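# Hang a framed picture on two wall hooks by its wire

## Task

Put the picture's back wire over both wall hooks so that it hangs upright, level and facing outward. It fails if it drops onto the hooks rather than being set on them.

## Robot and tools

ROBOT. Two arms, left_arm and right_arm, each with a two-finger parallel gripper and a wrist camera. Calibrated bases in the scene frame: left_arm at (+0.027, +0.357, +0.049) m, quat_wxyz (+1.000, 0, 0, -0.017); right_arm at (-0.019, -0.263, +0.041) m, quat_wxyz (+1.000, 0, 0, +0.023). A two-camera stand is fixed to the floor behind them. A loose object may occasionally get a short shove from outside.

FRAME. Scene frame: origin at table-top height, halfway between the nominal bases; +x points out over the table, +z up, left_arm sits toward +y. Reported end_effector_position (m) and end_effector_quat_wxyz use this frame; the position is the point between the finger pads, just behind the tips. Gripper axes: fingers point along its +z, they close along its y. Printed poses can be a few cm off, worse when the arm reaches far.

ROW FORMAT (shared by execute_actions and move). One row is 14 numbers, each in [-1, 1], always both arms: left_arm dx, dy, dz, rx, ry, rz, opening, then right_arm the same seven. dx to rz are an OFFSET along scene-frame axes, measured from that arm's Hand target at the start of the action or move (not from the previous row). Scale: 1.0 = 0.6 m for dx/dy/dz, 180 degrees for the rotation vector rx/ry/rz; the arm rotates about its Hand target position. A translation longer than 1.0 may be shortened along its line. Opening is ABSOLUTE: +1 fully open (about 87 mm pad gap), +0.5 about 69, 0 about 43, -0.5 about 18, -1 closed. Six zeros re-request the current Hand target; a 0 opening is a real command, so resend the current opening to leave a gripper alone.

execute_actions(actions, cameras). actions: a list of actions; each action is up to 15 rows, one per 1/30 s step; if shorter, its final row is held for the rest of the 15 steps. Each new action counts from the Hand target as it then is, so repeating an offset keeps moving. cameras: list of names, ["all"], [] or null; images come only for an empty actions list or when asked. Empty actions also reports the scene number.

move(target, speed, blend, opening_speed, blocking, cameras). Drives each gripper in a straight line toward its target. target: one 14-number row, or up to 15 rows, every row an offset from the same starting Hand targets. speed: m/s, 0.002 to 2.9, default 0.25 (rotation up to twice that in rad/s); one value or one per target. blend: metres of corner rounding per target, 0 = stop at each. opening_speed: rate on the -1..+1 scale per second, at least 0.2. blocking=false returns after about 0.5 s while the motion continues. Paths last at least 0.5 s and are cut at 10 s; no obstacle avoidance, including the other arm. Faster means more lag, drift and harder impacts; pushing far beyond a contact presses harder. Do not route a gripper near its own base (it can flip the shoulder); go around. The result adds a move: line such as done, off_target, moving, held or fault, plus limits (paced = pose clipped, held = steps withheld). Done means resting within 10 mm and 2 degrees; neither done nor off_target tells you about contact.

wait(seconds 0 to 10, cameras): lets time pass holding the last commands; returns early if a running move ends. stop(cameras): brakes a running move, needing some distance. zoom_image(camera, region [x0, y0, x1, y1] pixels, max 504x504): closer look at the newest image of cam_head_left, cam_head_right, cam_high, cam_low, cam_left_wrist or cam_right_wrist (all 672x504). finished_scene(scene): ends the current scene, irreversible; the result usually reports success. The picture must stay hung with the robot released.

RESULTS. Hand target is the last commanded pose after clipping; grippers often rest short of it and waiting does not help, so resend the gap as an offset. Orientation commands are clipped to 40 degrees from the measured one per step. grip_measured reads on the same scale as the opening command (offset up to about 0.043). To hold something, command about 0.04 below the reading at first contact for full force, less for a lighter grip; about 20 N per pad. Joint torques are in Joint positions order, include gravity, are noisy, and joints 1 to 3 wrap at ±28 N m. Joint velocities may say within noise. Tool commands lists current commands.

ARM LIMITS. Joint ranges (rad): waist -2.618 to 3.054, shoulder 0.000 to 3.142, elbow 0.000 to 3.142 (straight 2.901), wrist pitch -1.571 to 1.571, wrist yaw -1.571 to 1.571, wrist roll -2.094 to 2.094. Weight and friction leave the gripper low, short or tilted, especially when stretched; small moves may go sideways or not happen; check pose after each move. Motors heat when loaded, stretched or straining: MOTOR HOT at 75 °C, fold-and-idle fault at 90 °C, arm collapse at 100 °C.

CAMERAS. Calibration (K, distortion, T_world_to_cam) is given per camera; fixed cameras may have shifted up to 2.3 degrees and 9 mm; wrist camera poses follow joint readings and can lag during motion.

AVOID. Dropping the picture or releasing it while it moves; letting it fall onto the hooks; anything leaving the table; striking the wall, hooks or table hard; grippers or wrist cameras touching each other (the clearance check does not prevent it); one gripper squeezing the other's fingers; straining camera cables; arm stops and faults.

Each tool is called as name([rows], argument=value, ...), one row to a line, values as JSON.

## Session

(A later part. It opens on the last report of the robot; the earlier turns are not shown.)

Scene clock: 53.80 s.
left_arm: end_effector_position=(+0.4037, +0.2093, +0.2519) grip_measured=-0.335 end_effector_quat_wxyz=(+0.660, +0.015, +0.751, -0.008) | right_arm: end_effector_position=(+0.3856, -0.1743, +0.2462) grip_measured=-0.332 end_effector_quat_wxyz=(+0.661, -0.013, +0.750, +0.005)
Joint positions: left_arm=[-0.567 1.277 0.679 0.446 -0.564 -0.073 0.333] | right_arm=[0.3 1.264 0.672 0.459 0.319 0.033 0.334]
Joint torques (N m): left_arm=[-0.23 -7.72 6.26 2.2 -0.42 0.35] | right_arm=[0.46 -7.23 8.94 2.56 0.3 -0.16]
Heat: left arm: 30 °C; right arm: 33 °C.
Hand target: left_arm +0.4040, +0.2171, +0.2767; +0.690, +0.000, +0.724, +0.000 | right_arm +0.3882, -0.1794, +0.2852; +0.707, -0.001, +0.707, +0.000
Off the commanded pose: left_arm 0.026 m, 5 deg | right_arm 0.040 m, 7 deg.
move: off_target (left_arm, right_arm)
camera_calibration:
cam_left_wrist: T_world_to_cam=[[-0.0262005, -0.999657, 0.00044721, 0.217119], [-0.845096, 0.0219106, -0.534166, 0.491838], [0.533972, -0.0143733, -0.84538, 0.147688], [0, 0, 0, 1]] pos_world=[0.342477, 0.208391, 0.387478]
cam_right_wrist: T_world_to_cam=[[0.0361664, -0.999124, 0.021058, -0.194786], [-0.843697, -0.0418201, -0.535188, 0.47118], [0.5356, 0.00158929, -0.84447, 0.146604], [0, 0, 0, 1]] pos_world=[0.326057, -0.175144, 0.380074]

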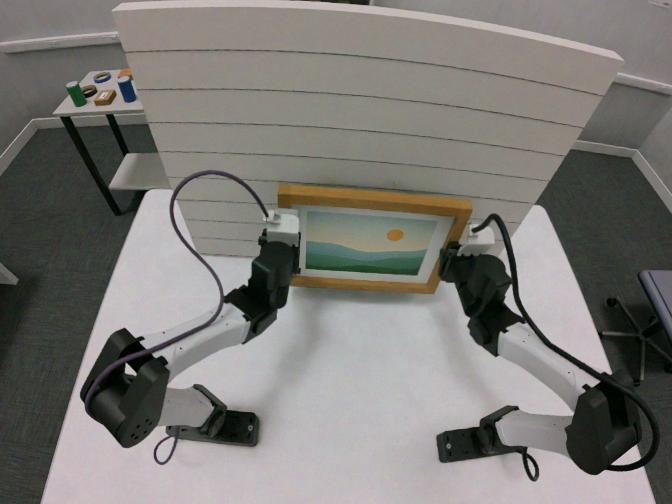

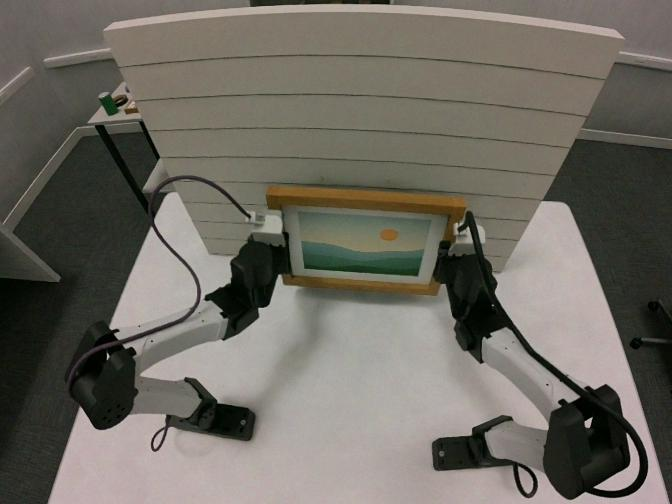

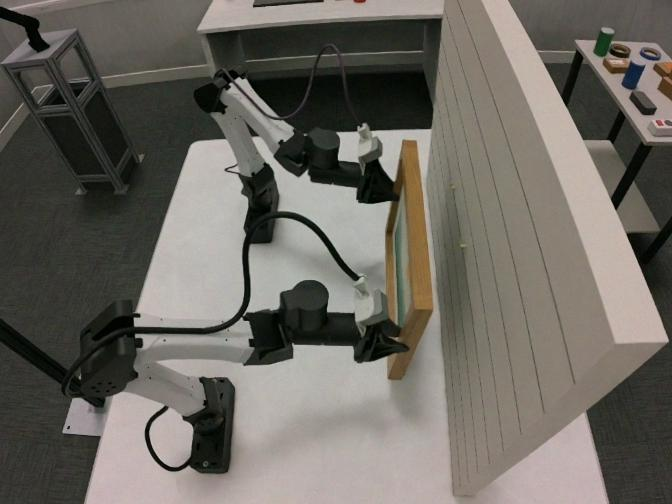

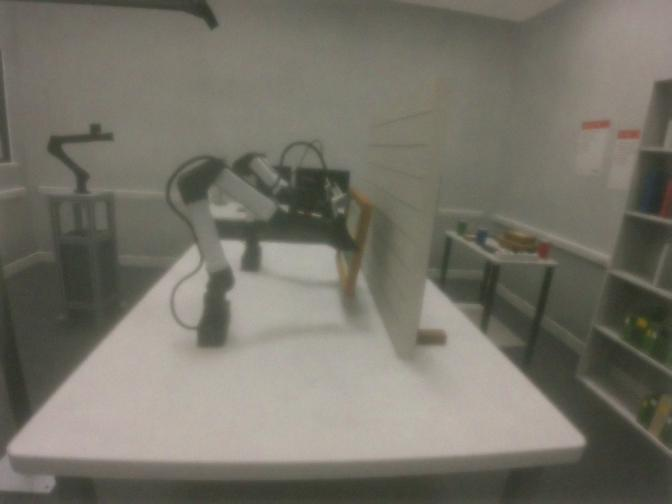

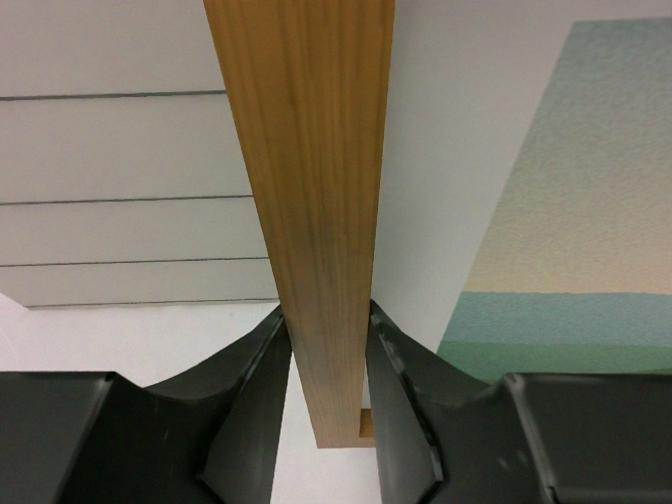

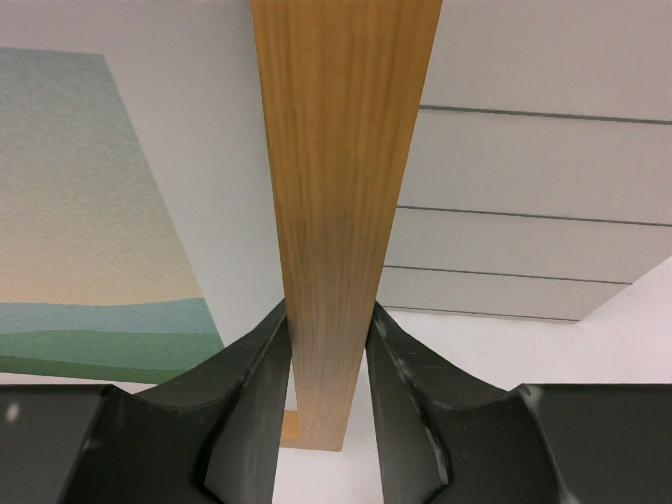

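move(target=[-0.06,0,0.09,0,-0.15,0,-0.7,-0.06,0,0.09,0,-0.15,0,-0.7], speed=0.12, cameras=["cam_high","cam_head_left","cam_head_right","cam_low"])

zoom_image(camera="cam_high", region=[320, 100, 500, 400])

zoom_image(camera="cam_low", region=[300, 130, 460, 320])

Scene clock: 60.50 s.
left_arm: end_effector_position=(+0.3726, +0.2124, +0.3113) grip_measured=-0.335 end_effector_quat_wxyz=(+0.818, +0.011, +0.576, +0.000) | right_arm: end_effector_position=(+0.3580, -0.1741, +0.3036) grip_measured=-0.332 end_effector_quat_wxyz=(+0.815, -0.015, +0.579, +0.001)
Joint positions: left_arm=[-0.673 1.325 0.407 1.352 -0.641 0.289 0.333] | right_arm=[0.361 1.268 0.402 1.226 0.358 -0.156 0.334]
Joint torques (N m): left_arm=[-0.06 -4.05 5.12 2.2 0.17 0.41] | right_arm=[0.05 -3.45 8.03 2.69 -0.07 -0.2]
Heat: left arm: 31 °C; right arm: 35 °C.
Hand target: left_arm +0.3679, +0.2172, +0.3308; +0.840, +0.000, +0.543, +0.000 | right_arm +0.3523, -0.1794, +0.3392; +0.853, +0.000, +0.522, +0.000
Off the commanded pose: left_arm 0.021 m, 5 deg | right_arm 0.036 m, 8 deg.
move: off_target (left_arm, right_arm)
Images, in order (width x height): cam_head_left 672x504, cam_head_right 672x504, cam_high 672x504, cam_low 672x504.

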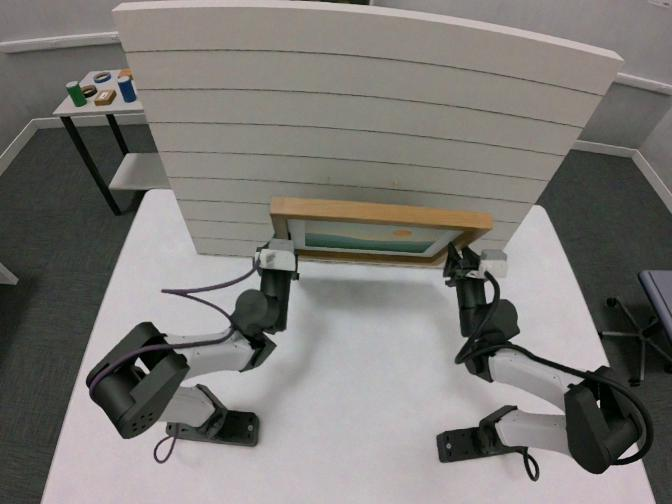

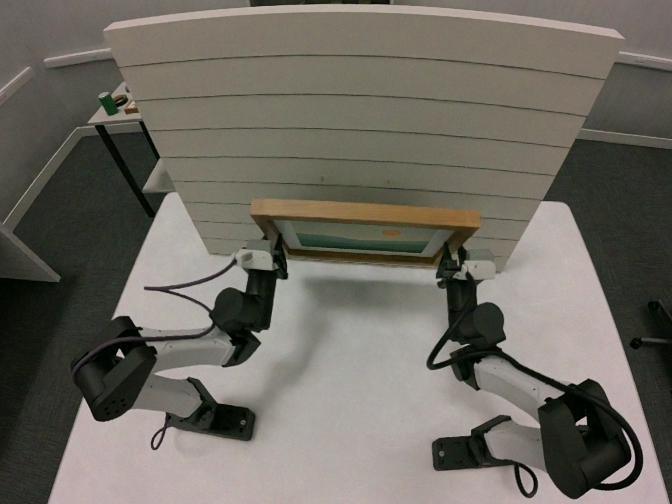

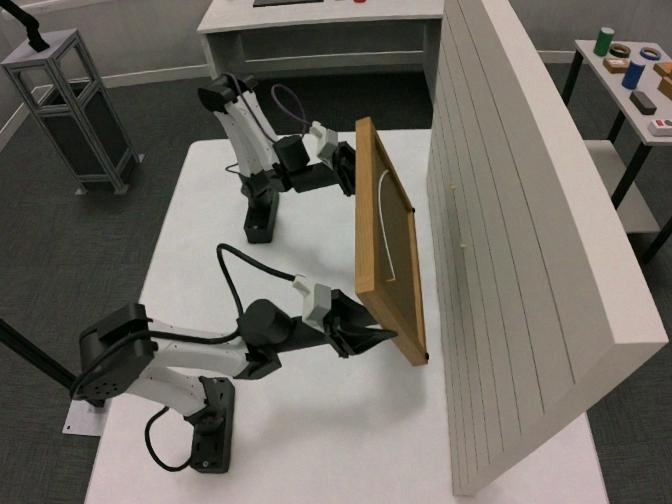

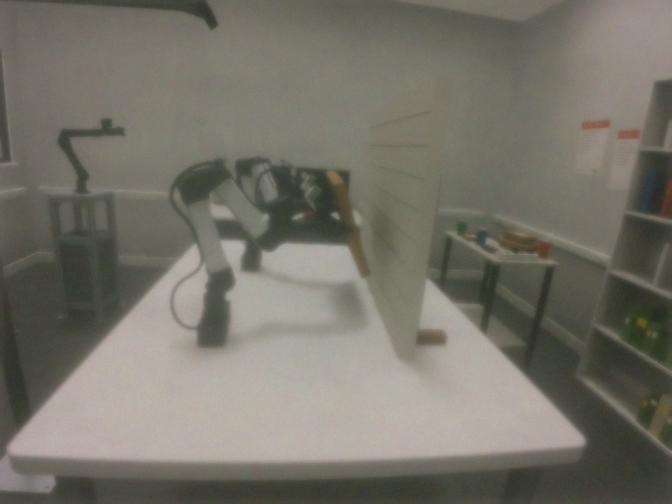

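Scaled by 1.680 from the camera's 672x504 image, which has a finer 960x720 frame.

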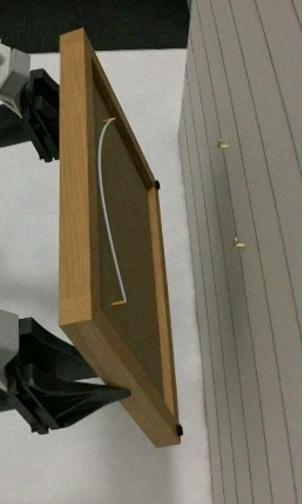

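Scaled by 2.653 from the camera's 672x504 image, which has a finer 960x720 frame.

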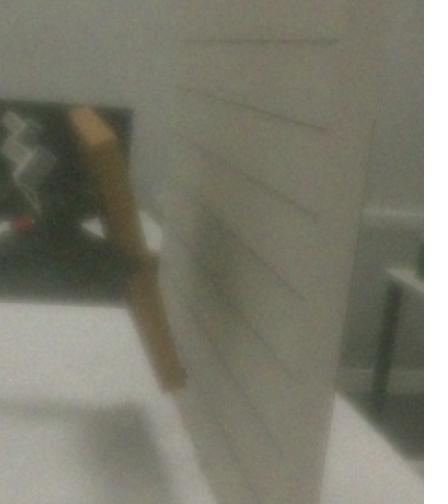

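move(target=[0.09,0.03,-0.02,0,0.112,0,-0.7,0.083,0.033,-0.017,0,0.111,0,-0.7], speed=0.1, cameras=["cam_high","cam_head_left","cam_head_right","cam_low"])

zoom_image(camera="cam_head_left", region=[240, 80, 500, 300])

zoom_image(camera="cam_head_right", region=[240, 80, 500, 300])

zoom_image(camera="cam_high", region=[340, 100, 520, 400])

zoom_image(camera="cam_low", region=[300, 130, 460, 320])

Scene clock: 75.17 s.
left_arm: end_effector_position=(+0.4129, +0.2260, +0.2772) grip_measured=-0.334 end_effector_quat_wxyz=(+0.696, +0.018, +0.717, -0.010) | right_arm: end_effector_position=(+0.3901, -0.1586, +0.2754) grip_measured=-0.330 end_effector_quat_wxyz=(+0.699, -0.016, +0.715, -0.004)
Joint positions: left_arm=[-0.497 1.243 0.656 0.554 -0.491 -0.006 0.333] | right_arm=[0.367 1.28 0.696 0.561 0.397 -0.018 0.335]
Joint torques (N m): left_arm=[1.33 -6.01 10.65 2.09 -0.26 0.42] | right_arm=[-0.23 -4.97 14.28 2.53 0.09 -0.19]
Heat: left arm: 34 °C; right arm: 40 °C.
Hand target: left_arm +0.4220, +0.2351, +0.3188; +0.732, +0.000, +0.681, +0.000 | right_arm +0.4020, -0.1597, +0.3290; +0.749, +0.000, +0.662, +0.000
Off the commanded pose: left_arm 0.044 m, 6 deg | right_arm 0.055 m, 8 deg.
move: off_target (left_arm, right_arm)
Images, in order (width x height): cam_head_left 672x504, cam_head_right 672x504, cam_high 672x504, cam_low 672x504.

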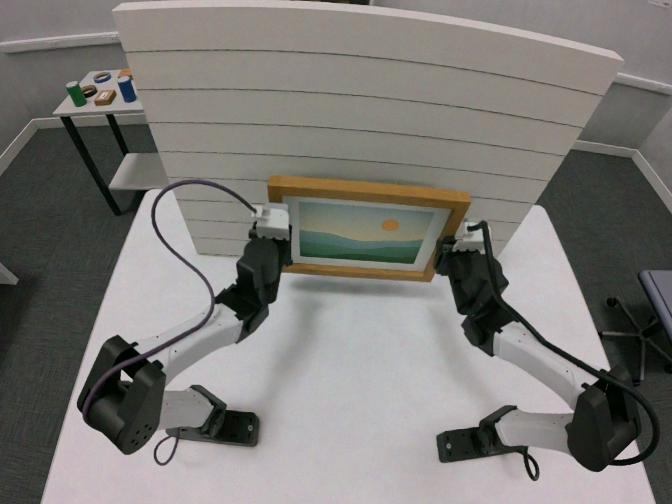

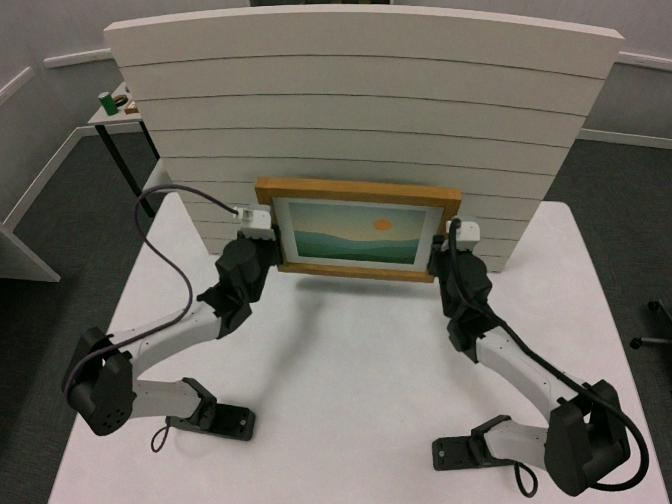

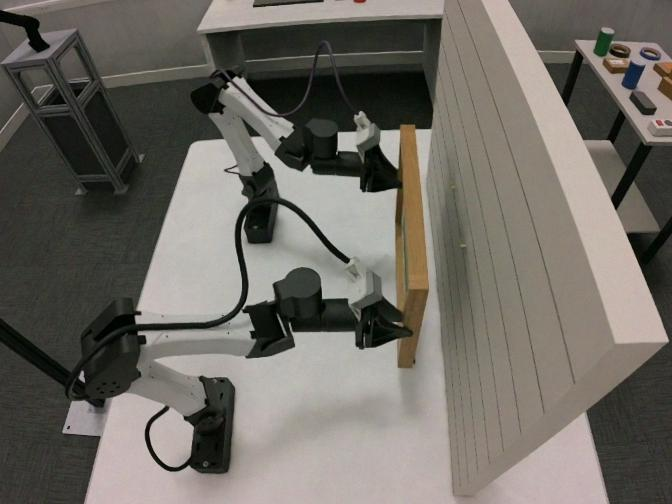

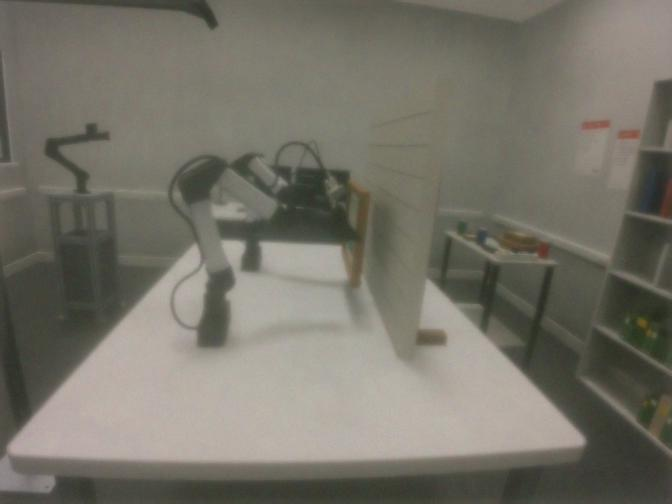

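Scaled by 1.938 from the camera's 672x504 image, which has a finer 960x720 frame.

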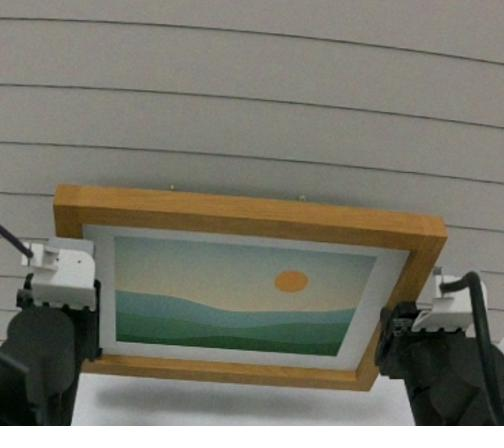

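Scaled by 1.938 from the camera's 672x504 image, which has a finer 960x720 frame.

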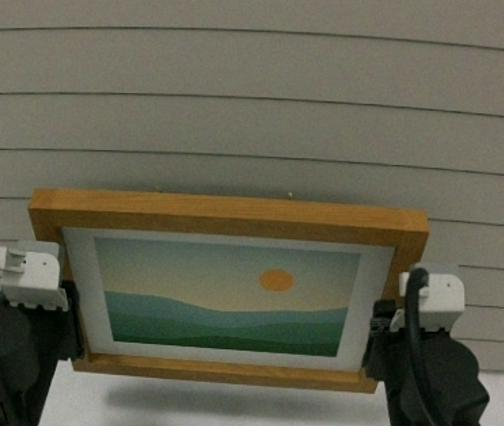

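Scaled by 1.680 from the camera's 672x504 image, which has a finer 960x720 frame.

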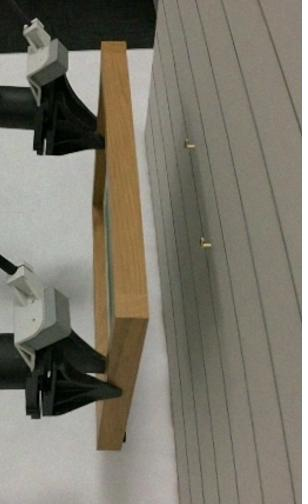

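Scaled by 2.653 from the camera's 672x504 image, which has a finer 960x720 frame.

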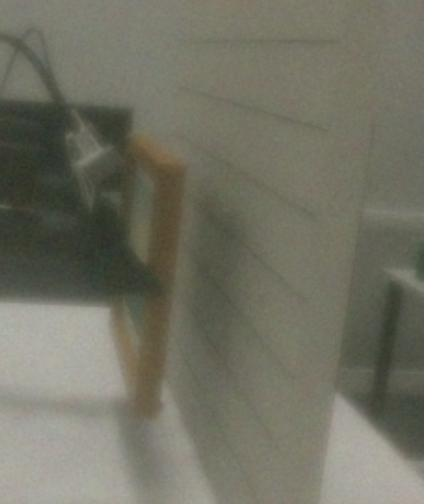

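move(target=[0.08,0.005,0.035,0,-0.006,0,-0.7,0.08,0.005,0.035,0,-0.006,0,-0.7], speed=0.06, cameras=["cam_high","cam_head_left","cam_head_right","cam_low"])

zoom_image(camera="cam_head_left", region=[240, 80, 500, 300])

zoom_image(camera="cam_high", region=[340, 100, 520, 400])

zoom_image(camera="cam_low", region=[300, 130, 460, 320])

Scene clock: 79.70 s.
left_arm: end_effector_position=(+0.4571, +0.2318, +0.2958) grip_measured=-0.334 end_effector_quat_wxyz=(+0.698, +0.015, +0.716, -0.008) | right_arm: end_effector_position=(+0.4355, -0.1544, +0.2925) grip_measured=-0.330 end_effector_quat_wxyz=(+0.702, -0.012, +0.712, -0.004)
Joint positions: left_arm=[-0.405 1.377 0.824 0.526 -0.407 -0.002 0.333] | right_arm=[0.322 1.441 0.883 0.543 0.358 -0.017 0.335]
Joint torques (N m): left_arm=[1.09 -5.7 11.22 2.29 -0.2 0.39] | right_arm=[-0.92 -5.9 14.91 2.61 -0.05 -0.21]
Heat: left arm: 34 °C; right arm: 40 °C.
Hand target: left_arm +0.4699, +0.2382, +0.3399; +0.738, +0.000, +0.674, +0.000 | right_arm +0.4500, -0.1566, +0.3501; +0.756, +0.000, +0.655, +0.000
Off the commanded pose: left_arm 0.046 m, 7 deg | right_arm 0.059 m, 9 deg.
move: off_target (left_arm, right_arm)
Images, in order (width x height): cam_head_left 672x504, cam_head_right 672x504, cam_high 672x504, cam_low 672x504.

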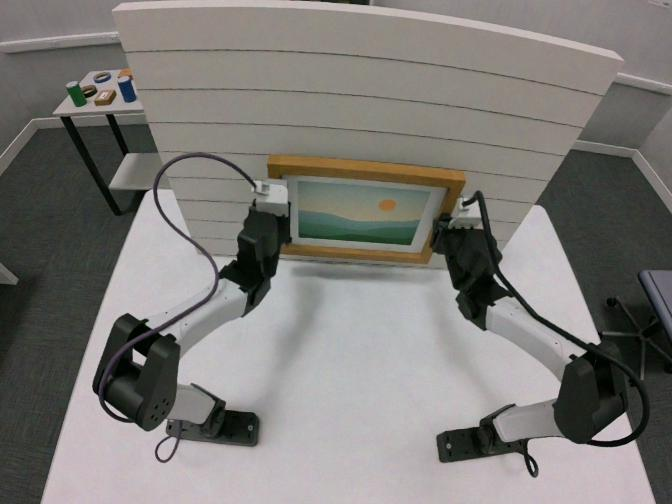

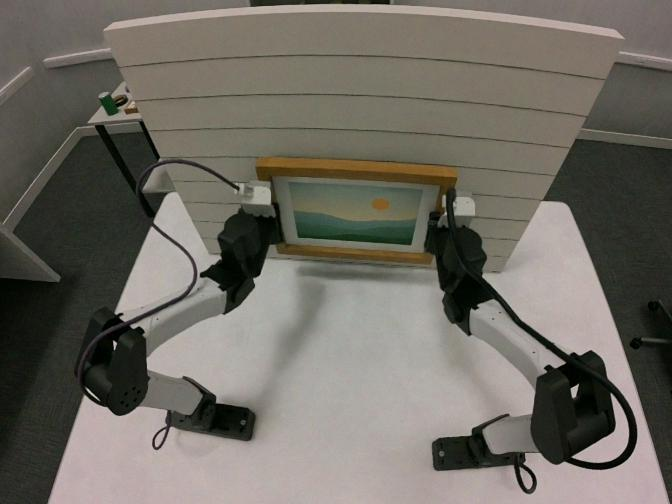

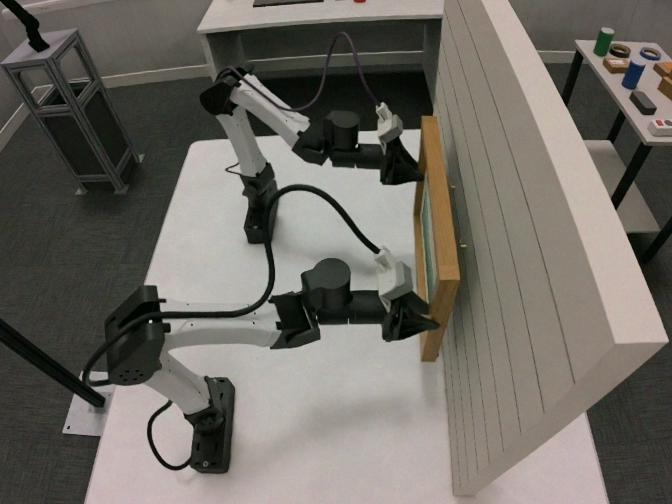

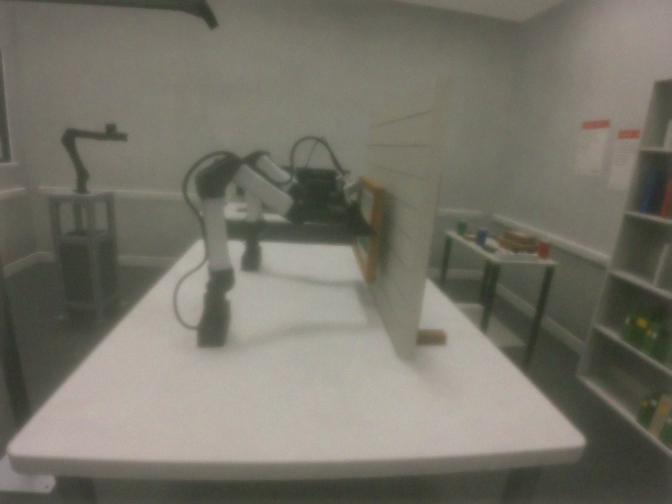

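Scaled by 1.938 from the camera's 672x504 image, which has a finer 960x720 frame.

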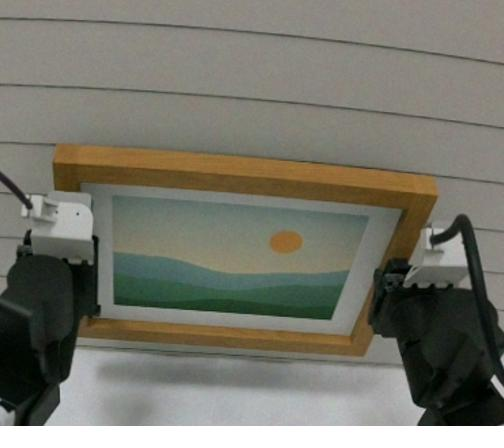

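Scaled by 1.680 from the camera's 672x504 image, which has a finer 960x720 frame.

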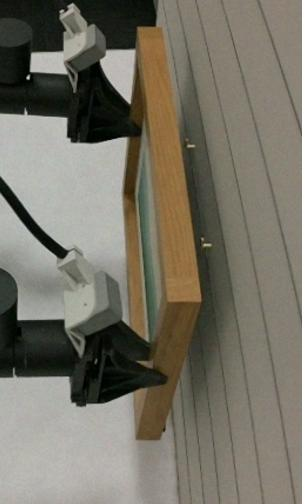

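Scaled by 2.653 from the camera's 672x504 image, which has a finer 960x720 frame.

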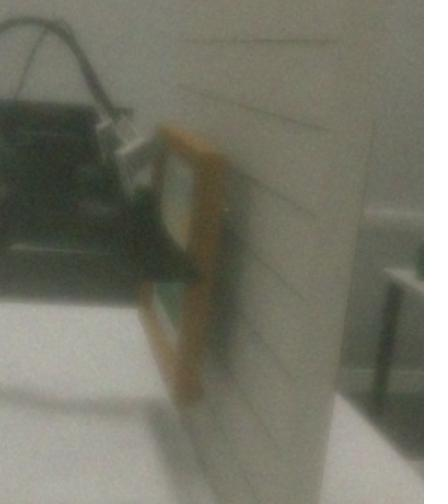

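move(target=[0.07,0.004,0.004,0,-0.004,0,-0.7,0.07,0.002,0.004,0,-0.006,0,-0.7], speed=0.04, cameras=["cam_high","cam_head_left","cam_head_right","cam_low"])

zoom_image(camera="cam_high", region=[340, 100, 520, 400])

zoom_image(camera="cam_low", region=[300, 130, 460, 320])

Scene clock: 84.83 s.
left_arm: end_effector_position=(+0.4879, +0.2332, +0.2910) grip_measured=-0.334 end_effector_quat_wxyz=(+0.692, +0.017, +0.722, -0.007) | right_arm: end_effector_position=(+0.4684, -0.1539, +0.2873) grip_measured=-0.330 end_effector_quat_wxyz=(+0.697, -0.013, +0.717, -0.007)
Joint positions: left_arm=[-0.358 1.492 0.919 0.527 -0.359 -0.002 0.333] | right_arm=[0.288 1.567 0.993 0.545 0.327 -0.018 0.335]
Joint torques (N m): left_arm=[2.14 -4.75 12.75 2.57 -0.11 0.39] | right_arm=[-1.37 -5.55 16.25 2.93 -0.11 -0.21]
Heat: left arm: 35 °C; right arm: 40 °C.
Hand target: left_arm +0.5120, +0.2406, +0.3420; +0.742, +0.000, +0.670, +0.000 | right_arm +0.4921, -0.1555, +0.3524; +0.762, +0.000, +0.648, +0.000
Off the commanded pose: left_arm 0.057 m, 9 deg | right_arm 0.069 m, 11 deg.
move: off_target (left_arm, right_arm)
Images, in order (width x height): cam_head_left 672x504, cam_head_right 672x504, cam_high 672x504, cam_low 672x504.

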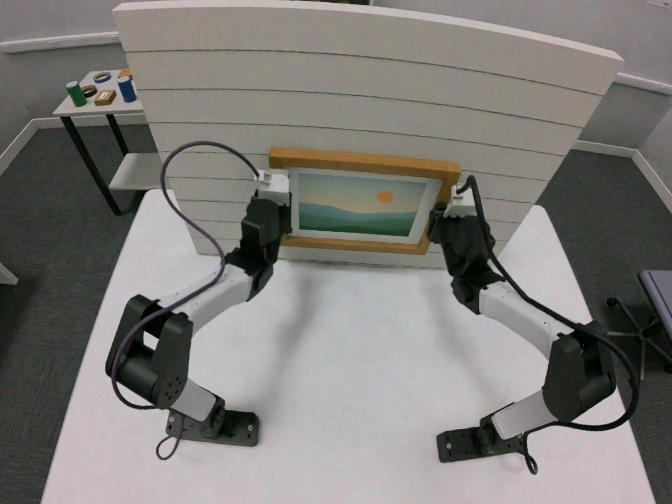

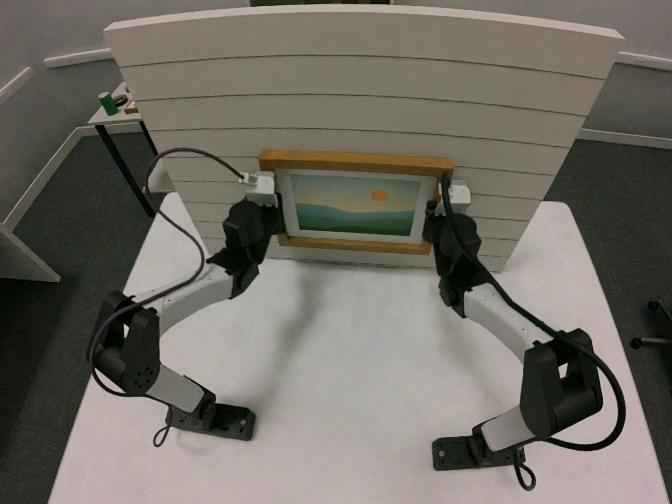

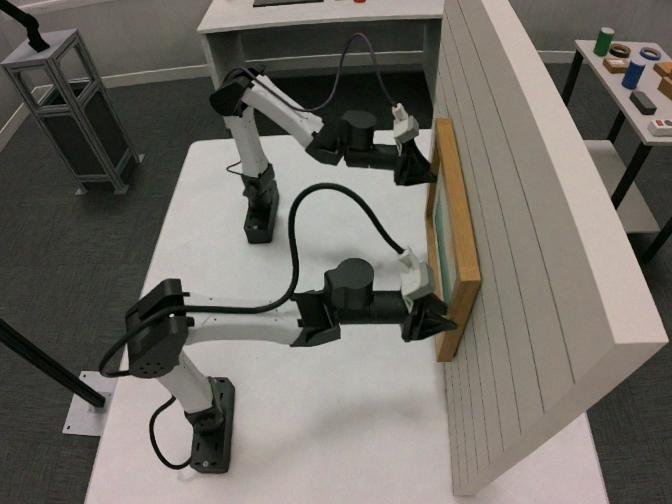

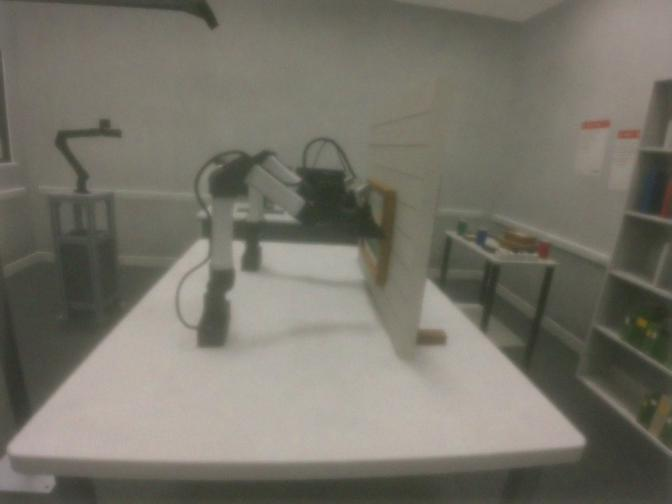

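Scaled by 1.680 from the camera's 672x504 image, which has a finer 960x720 frame.

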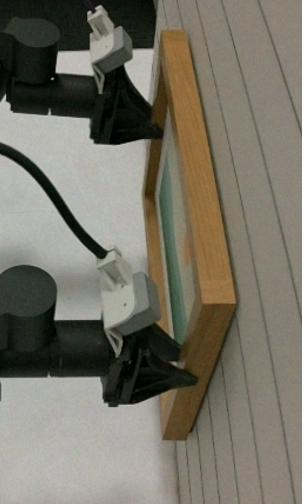

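Scaled by 2.653 from the camera's 672x504 image, which has a finer 960x720 frame.

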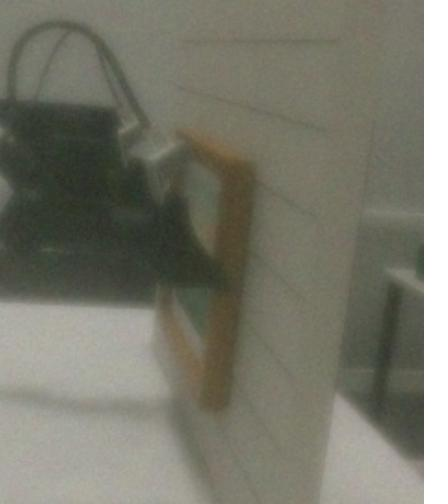

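move(target=[0.02,0,0.004,0,-0.008,0,-0.7,0.02,0,0.006,0,-0.008,0,-0.7], speed=0.04, cameras=["cam_high"])

zoom_image(camera="cam_high", region=[400, 100, 500, 400])

Scene clock: 87.30 s.
left_arm: end_effector_position=(+0.4886, +0.2329, +0.2906) grip_measured=-0.334 end_effector_quat_wxyz=(+0.692, +0.017, +0.722, -0.006) | right_arm: end_effector_position=(+0.4689, -0.1538, +0.2873) grip_measured=-0.330 end_effector_quat_wxyz=(+0.697, -0.014, +0.717, -0.007)
Joint positions: left_arm=[-0.358 1.495 0.922 0.528 -0.359 -0.001 0.333] | right_arm=[0.288 1.569 0.994 0.545 0.326 -0.02 0.335]
Joint torques (N m): left_arm=[3.17 -2.24 13.81 2.91 -0.02 0.46] | right_arm=[-2.26 -3.34 18.03 3.24 -0.19 -0.26]
Heat: left arm: 36 °C; right arm: 40 °C.
Hand target: left_arm +0.5240, +0.2406, +0.3445; +0.751, +0.000, +0.661, +0.000 | right_arm +0.5040, -0.1555, +0.3560; +0.770, +0.000, +0.638, +0.000
Off the commanded pose: left_arm 0.065 m, 10 deg | right_arm 0.077 m, 12 deg.
move: off_target (left_arm, right_arm)
Images, in order (width x height): cam_high 672x504.

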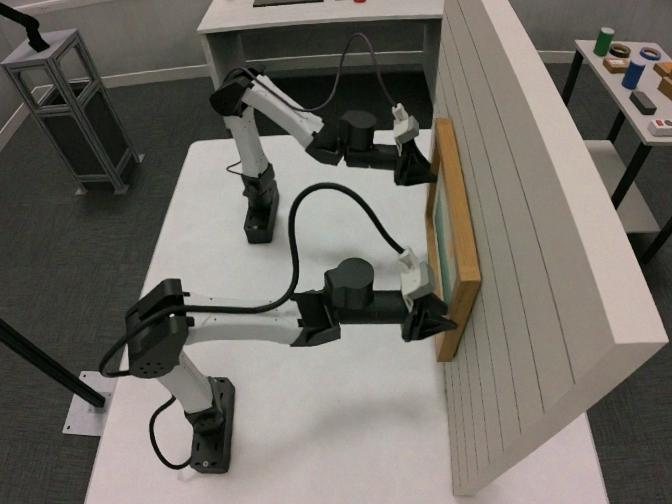

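Scaled by 1.680 from the camera's 672x504 image, which has a finer 960x720 frame.

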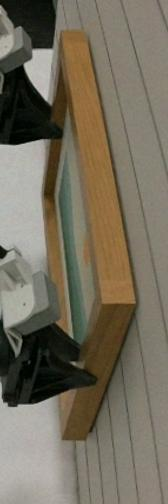

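move(target=[-0.022,0,-0.03,0,0.008,0,-0.7,-0.022,0,-0.035,0,0.008,0,-0.7], speed=0.03)

move(target=[0,0,-0.035,0,0,0,-0.7,0,0,-0.035,0,0,0,-0.7], speed=0.03, cameras=["cam_high","cam_low","cam_head_left"])

Scene clock: 90.27 s.
left_arm: end_effector_position=(+0.4885, +0.2330, +0.2908) grip_measured=-0.334 end_effector_quat_wxyz=(+0.692, +0.017, +0.722, -0.006) | right_arm: end_effector_position=(+0.4688, -0.1538, +0.2874) grip_measured=-0.330 end_effector_quat_wxyz=(+0.697, -0.014, +0.717, -0.007)
Joint positions: left_arm=[-0.358 1.494 0.922 0.527 -0.359 -0.001 0.333] | right_arm=[0.288 1.568 0.994 0.544 0.326 -0.02 0.335]
Joint torques (N m): left_arm=[2.14 -3.17 9.44 3.04 -0.11 0.36] | right_arm=[-1.37 -3.81 12.05 3.44 -0.11 -0.16]
Heat: left arm: 37 °C; right arm: 41 °C.
Hand target: left_arm +0.5108, +0.2406, +0.3265; +0.742, +0.000, +0.670, +0.000 | right_arm +0.4908, -0.1555, +0.3351; +0.762, +0.000, +0.648, +0.000
Off the commanded pose: left_arm 0.043 m, 9 deg | right_arm 0.052 m, 11 deg.
move: off_target (left_arm, right_arm)

Scene clock: 91.53 s.
left_arm: end_effector_position=(+0.4888, +0.2329, +0.2902) grip_measured=-0.334 end_effector_quat_wxyz=(+0.706, +0.016, +0.708, -0.007) | right_arm: end_effector_position=(+0.4690, -0.1537, +0.2863) grip_measured=-0.331 end_effector_quat_wxyz=(+0.713, -0.014, +0.701, -0.007)
Joint positions: left_arm=[-0.36 1.504 0.885 0.616 -0.362 0.012 0.333] | right_arm=[0.289 1.579 0.954 0.643 0.326 -0.034 0.335]
Joint torques (N m): left_arm=[2.5 -0.51 8.25 3.01 -0.05 0.23] | right_arm=[-1.65 -1.25 11.34 3.33 -0.14 -0.03]
Heat: left arm: 37 °C; right arm: 42 °C.
Hand target: left_arm +0.5108, +0.2406, +0.3056; +0.743, +0.000, +0.670, +0.000 | right_arm +0.4908, -0.1555, +0.3141; +0.762, +0.000, +0.648, +0.000
Off the commanded pose: left_arm 0.028 m, 6 deg | right_arm 0.035 m, 8 deg.
move: off_target (left_arm, right_arm)
Images, in order (width x height): cam_head_left 672x504, cam_high 672x504, cam_low 672x504.

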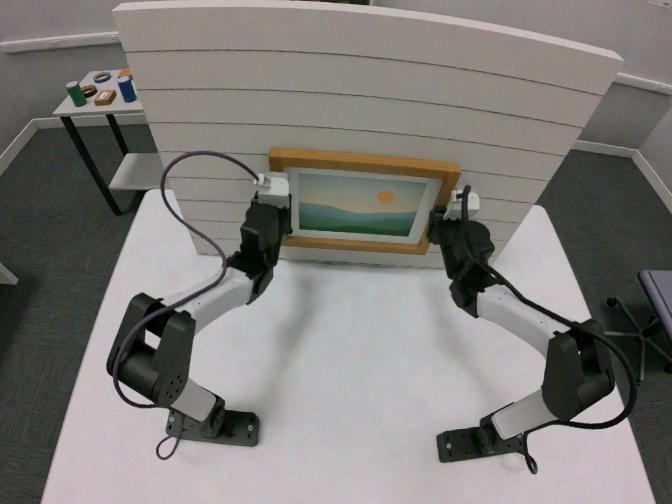

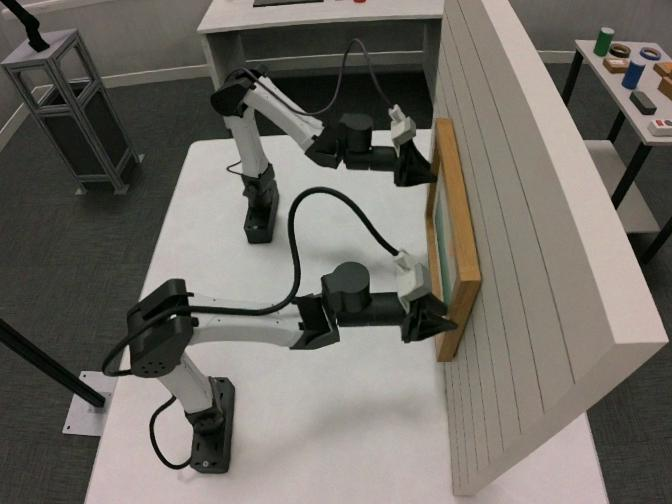

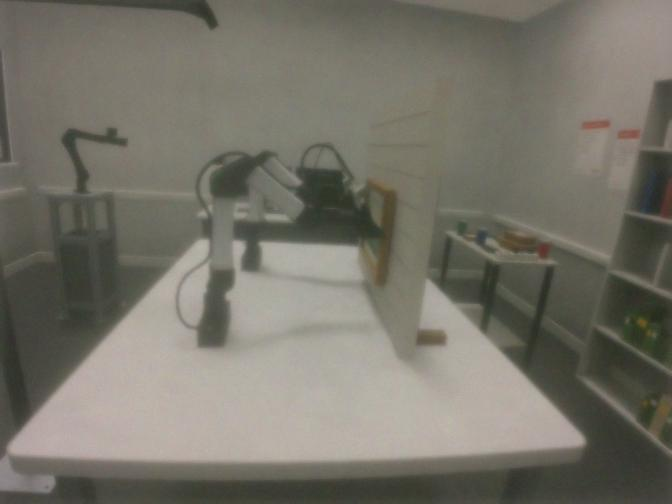

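move(target=[-0.018,0,-0.02,0,0.012,0,-0.7,-0.018,0,-0.02,0,0.012,0,-0.7], speed=0.03)

move(target=[-0.005,0,-0.025,0,0.01,0,-0.7,-0.005,0,-0.025,0,0.01,0,-0.7], speed=0.03, cameras=["cam_high","cam_low"])

Scene clock: 94.70 s.
left_arm: end_effector_position=(+0.4881, +0.2332, +0.2896) grip_measured=-0.335 end_effector_quat_wxyz=(+0.712, +0.013, +0.701, -0.009) | right_arm: end_effector_position=(+0.4683, -0.1540, +0.2858) grip_measured=-0.332 end_effector_quat_wxyz=(+0.720, -0.011, +0.694, -0.004)
Joint positions: left_arm=[-0.36 1.507 0.865 0.658 -0.362 0.012 0.333] | right_arm=[0.289 1.582 0.933 0.687 0.326 -0.034 0.334]
Joint torques (N m): left_arm=[1.54 -2.37 6.94 2.47 -0.14 0.12] | right_arm=[-0.8 -2.93 9.65 2.71 -0.07 0.06]
Heat: left arm: 38 °C; right arm: 43 °C.
Hand target: left_arm +0.5000, +0.2406, +0.2935; +0.730, +0.000, +0.684, +0.000 | right_arm +0.4800, -0.1555, +0.3020; +0.749, +0.000, +0.662, +0.000
Off the commanded pose: left_arm 0.015 m, 3 deg | right_arm 0.020 m, 5 deg.
move: off_target (left_arm, right_arm)

Scene clock: 95.60 s.
left_arm: end_effector_position=(+0.4879, +0.2333, +0.2887) grip_measured=-0.336 end_effector_quat_wxyz=(+0.719, +0.011, +0.695, -0.012) | right_arm: end_effector_position=(+0.4680, -0.1541, +0.2852) grip_measured=-0.332 end_effector_quat_wxyz=(+0.726, -0.009, +0.688, -0.002)
Joint positions: left_arm=[-0.36 1.512 0.846 0.702 -0.362 0.012 0.332] | right_arm=[0.289 1.588 0.916 0.729 0.326 -0.034 0.334]
Joint torques (N m): left_arm=[1.31 -2.18 6.37 2.08 -0.16 0.01] | right_arm=[-0.59 -2.61 8.9 2.36 -0.05 0.14]
Heat: left arm: 38 °C; right arm: 43 °C.
Hand target: left_arm +0.4970, +0.2406, +0.2785; +0.719, +0.000, +0.695, +0.000 | right_arm +0.4770, -0.1555, +0.2872; +0.739, +0.000, +0.674, +0.000
Off the commanded pose: left_arm 0.015 m, 2 deg | right_arm 0.009 m, 2 deg.
move: off_target (left_arm)
Images, in order (width x height): cam_high 672x504, cam_low 672x504.

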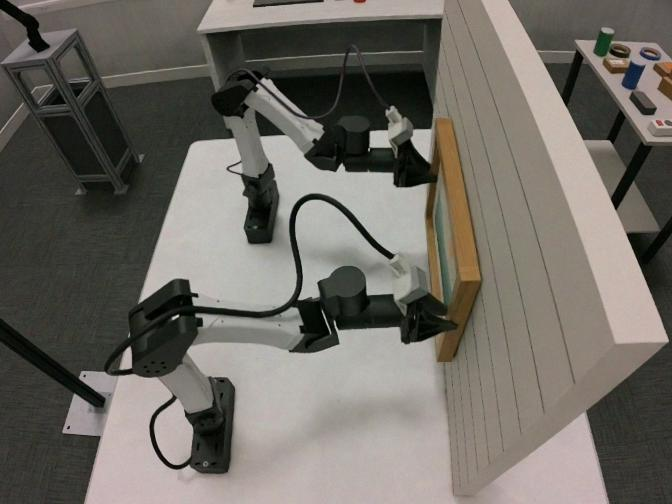

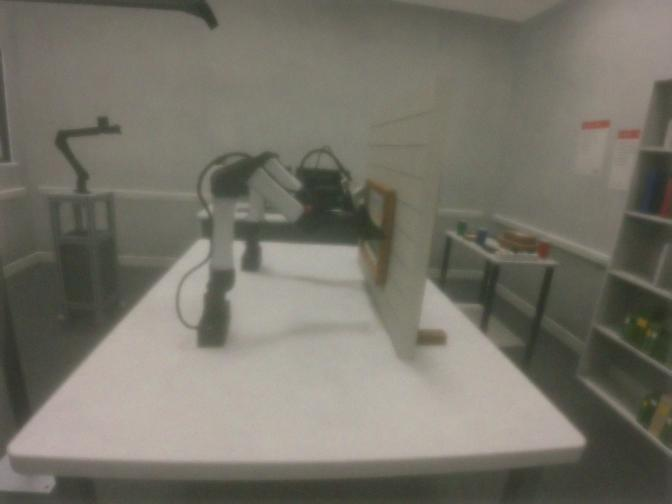

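move(target=[-0.025,0,0.01,0,-0.01,0,-0.7,-0.025,0,0.01,0,-0.01,0,-0.7], speed=0.03, cameras=["cam_high","cam_low","cam_head_left","cam_left_wrist","cam_right_wrist"])

zoom_image(camera="cam_high", region=[400, 100, 500, 400])

zoom_image(camera="cam_low", region=[330, 150, 430, 300])

Scene clock: 100.30 s.
left_arm: end_effector_position=(+0.4828, +0.2329, +0.2629) grip_measured=-0.336 end_effector_quat_wxyz=(+0.704, +0.014, +0.710, -0.012) | right_arm: end_effector_position=(+0.4629, -0.1534, +0.2588) grip_measured=-0.333 end_effector_quat_wxyz=(+0.712, -0.011, +0.702, -0.001)
Joint positions: left_arm=[-0.364 1.529 0.795 0.725 -0.363 -0.001 0.332] | right_arm=[0.293 1.605 0.862 0.757 0.326 -0.02 0.334]
Joint torques (N m): left_arm=[-0.2 -8.47 5.7 2.26 -0.35 0.24] | right_arm=[0.64 -8.58 7.86 2.55 0.13 -0.08]
Heat: left arm: 38 °C; right arm: 43 °C.
Hand target: left_arm +0.4820, +0.2404, +0.2846; +0.730, +0.000, +0.684, +0.000 | right_arm +0.4621, -0.1556, +0.2931; +0.749, +0.000, +0.662, +0.000
Off the commanded pose: left_arm 0.023 m, 5 deg | right_arm 0.034 m, 6 deg.
move: off_target (left_arm, right_arm)
camera_calibration:
cam_left_wrist: T_world_to_cam=[[-0.0298868, -0.999532, 0.00651982, 0.24298], [-0.77535, 0.0190661, -0.631243, 0.556572], [0.630824, -0.023921, -0.775557, 0.0522644], [0, 0, 0, 1]] pos_world=[0.40583, 0.233505, 0.390282]
cam_right_wrist: T_world_to_cam=[[0.022248, -0.999312, 0.0296713, -0.172758], [-0.761234, -0.036172, -0.647468, 0.535663], [0.648095, -0.00818199, -0.761515, 0.0407971], [0, 0, 0, 1]] pos_world=[0.385168, -0.152929, 0.383018]
Images, in order (width x height): cam_head_left 672x504, cam_high 672x504, cam_low 672x504, cam_left_wrist 672x504, cam_right_wrist 672x504.

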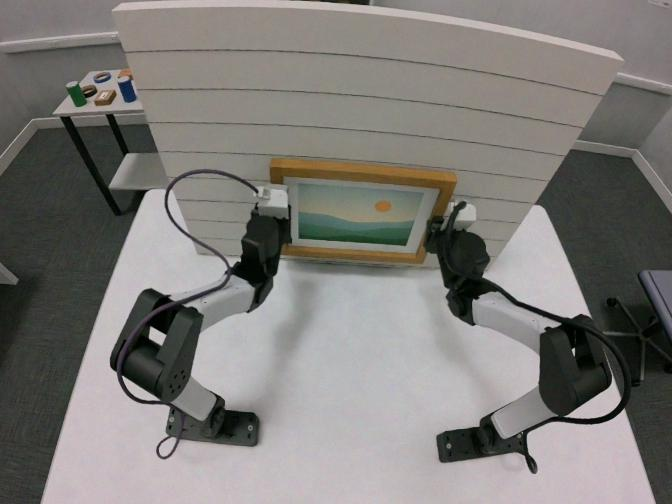

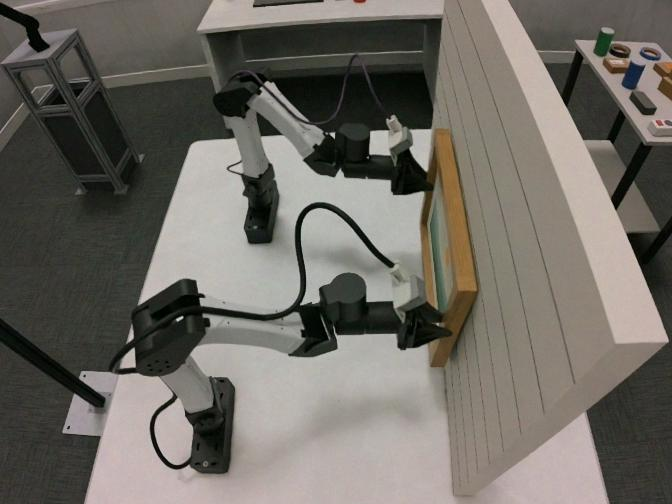

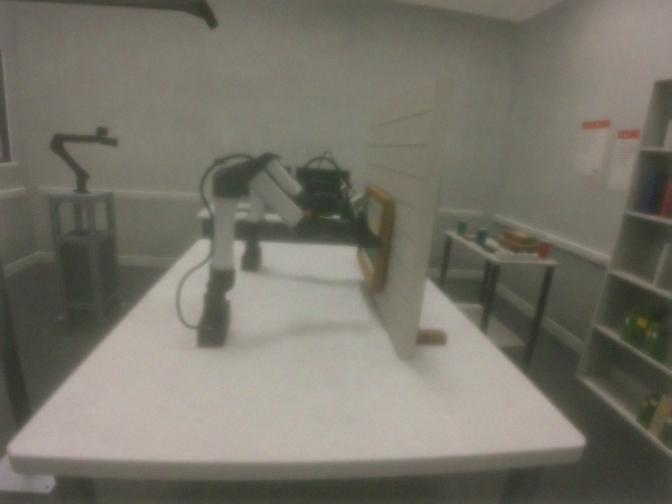

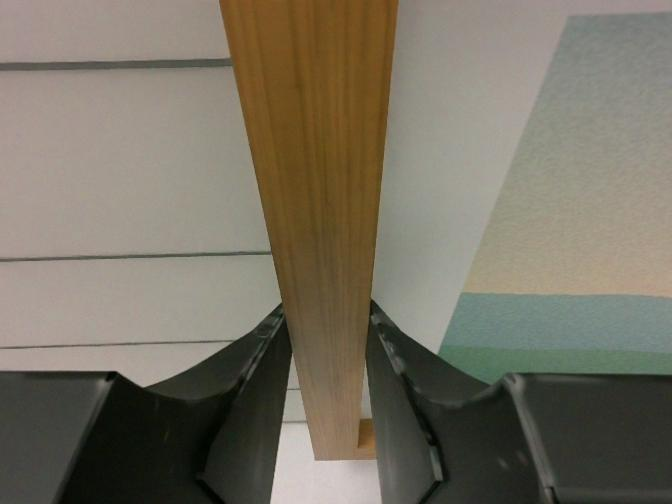

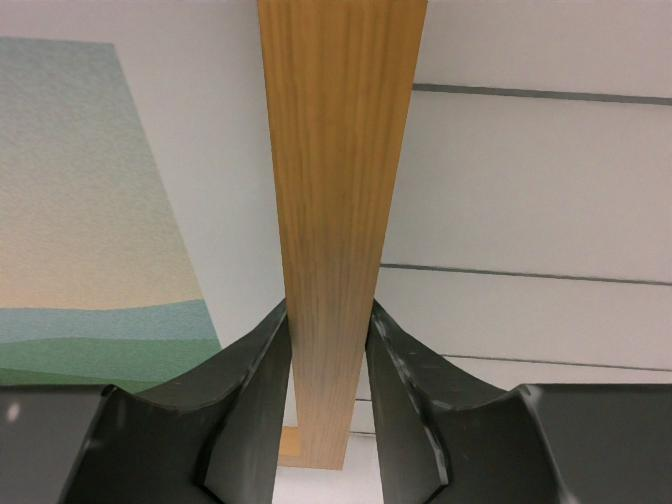

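Scaled by 1.680 from the camera's 672x504 image, which has a finer 960x720 frame.

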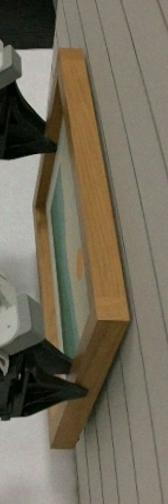

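Scaled by 3.360 from the camera's 672x504 image, which has a finer 960x720 frame.

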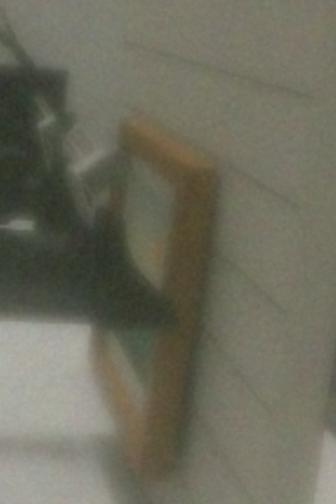

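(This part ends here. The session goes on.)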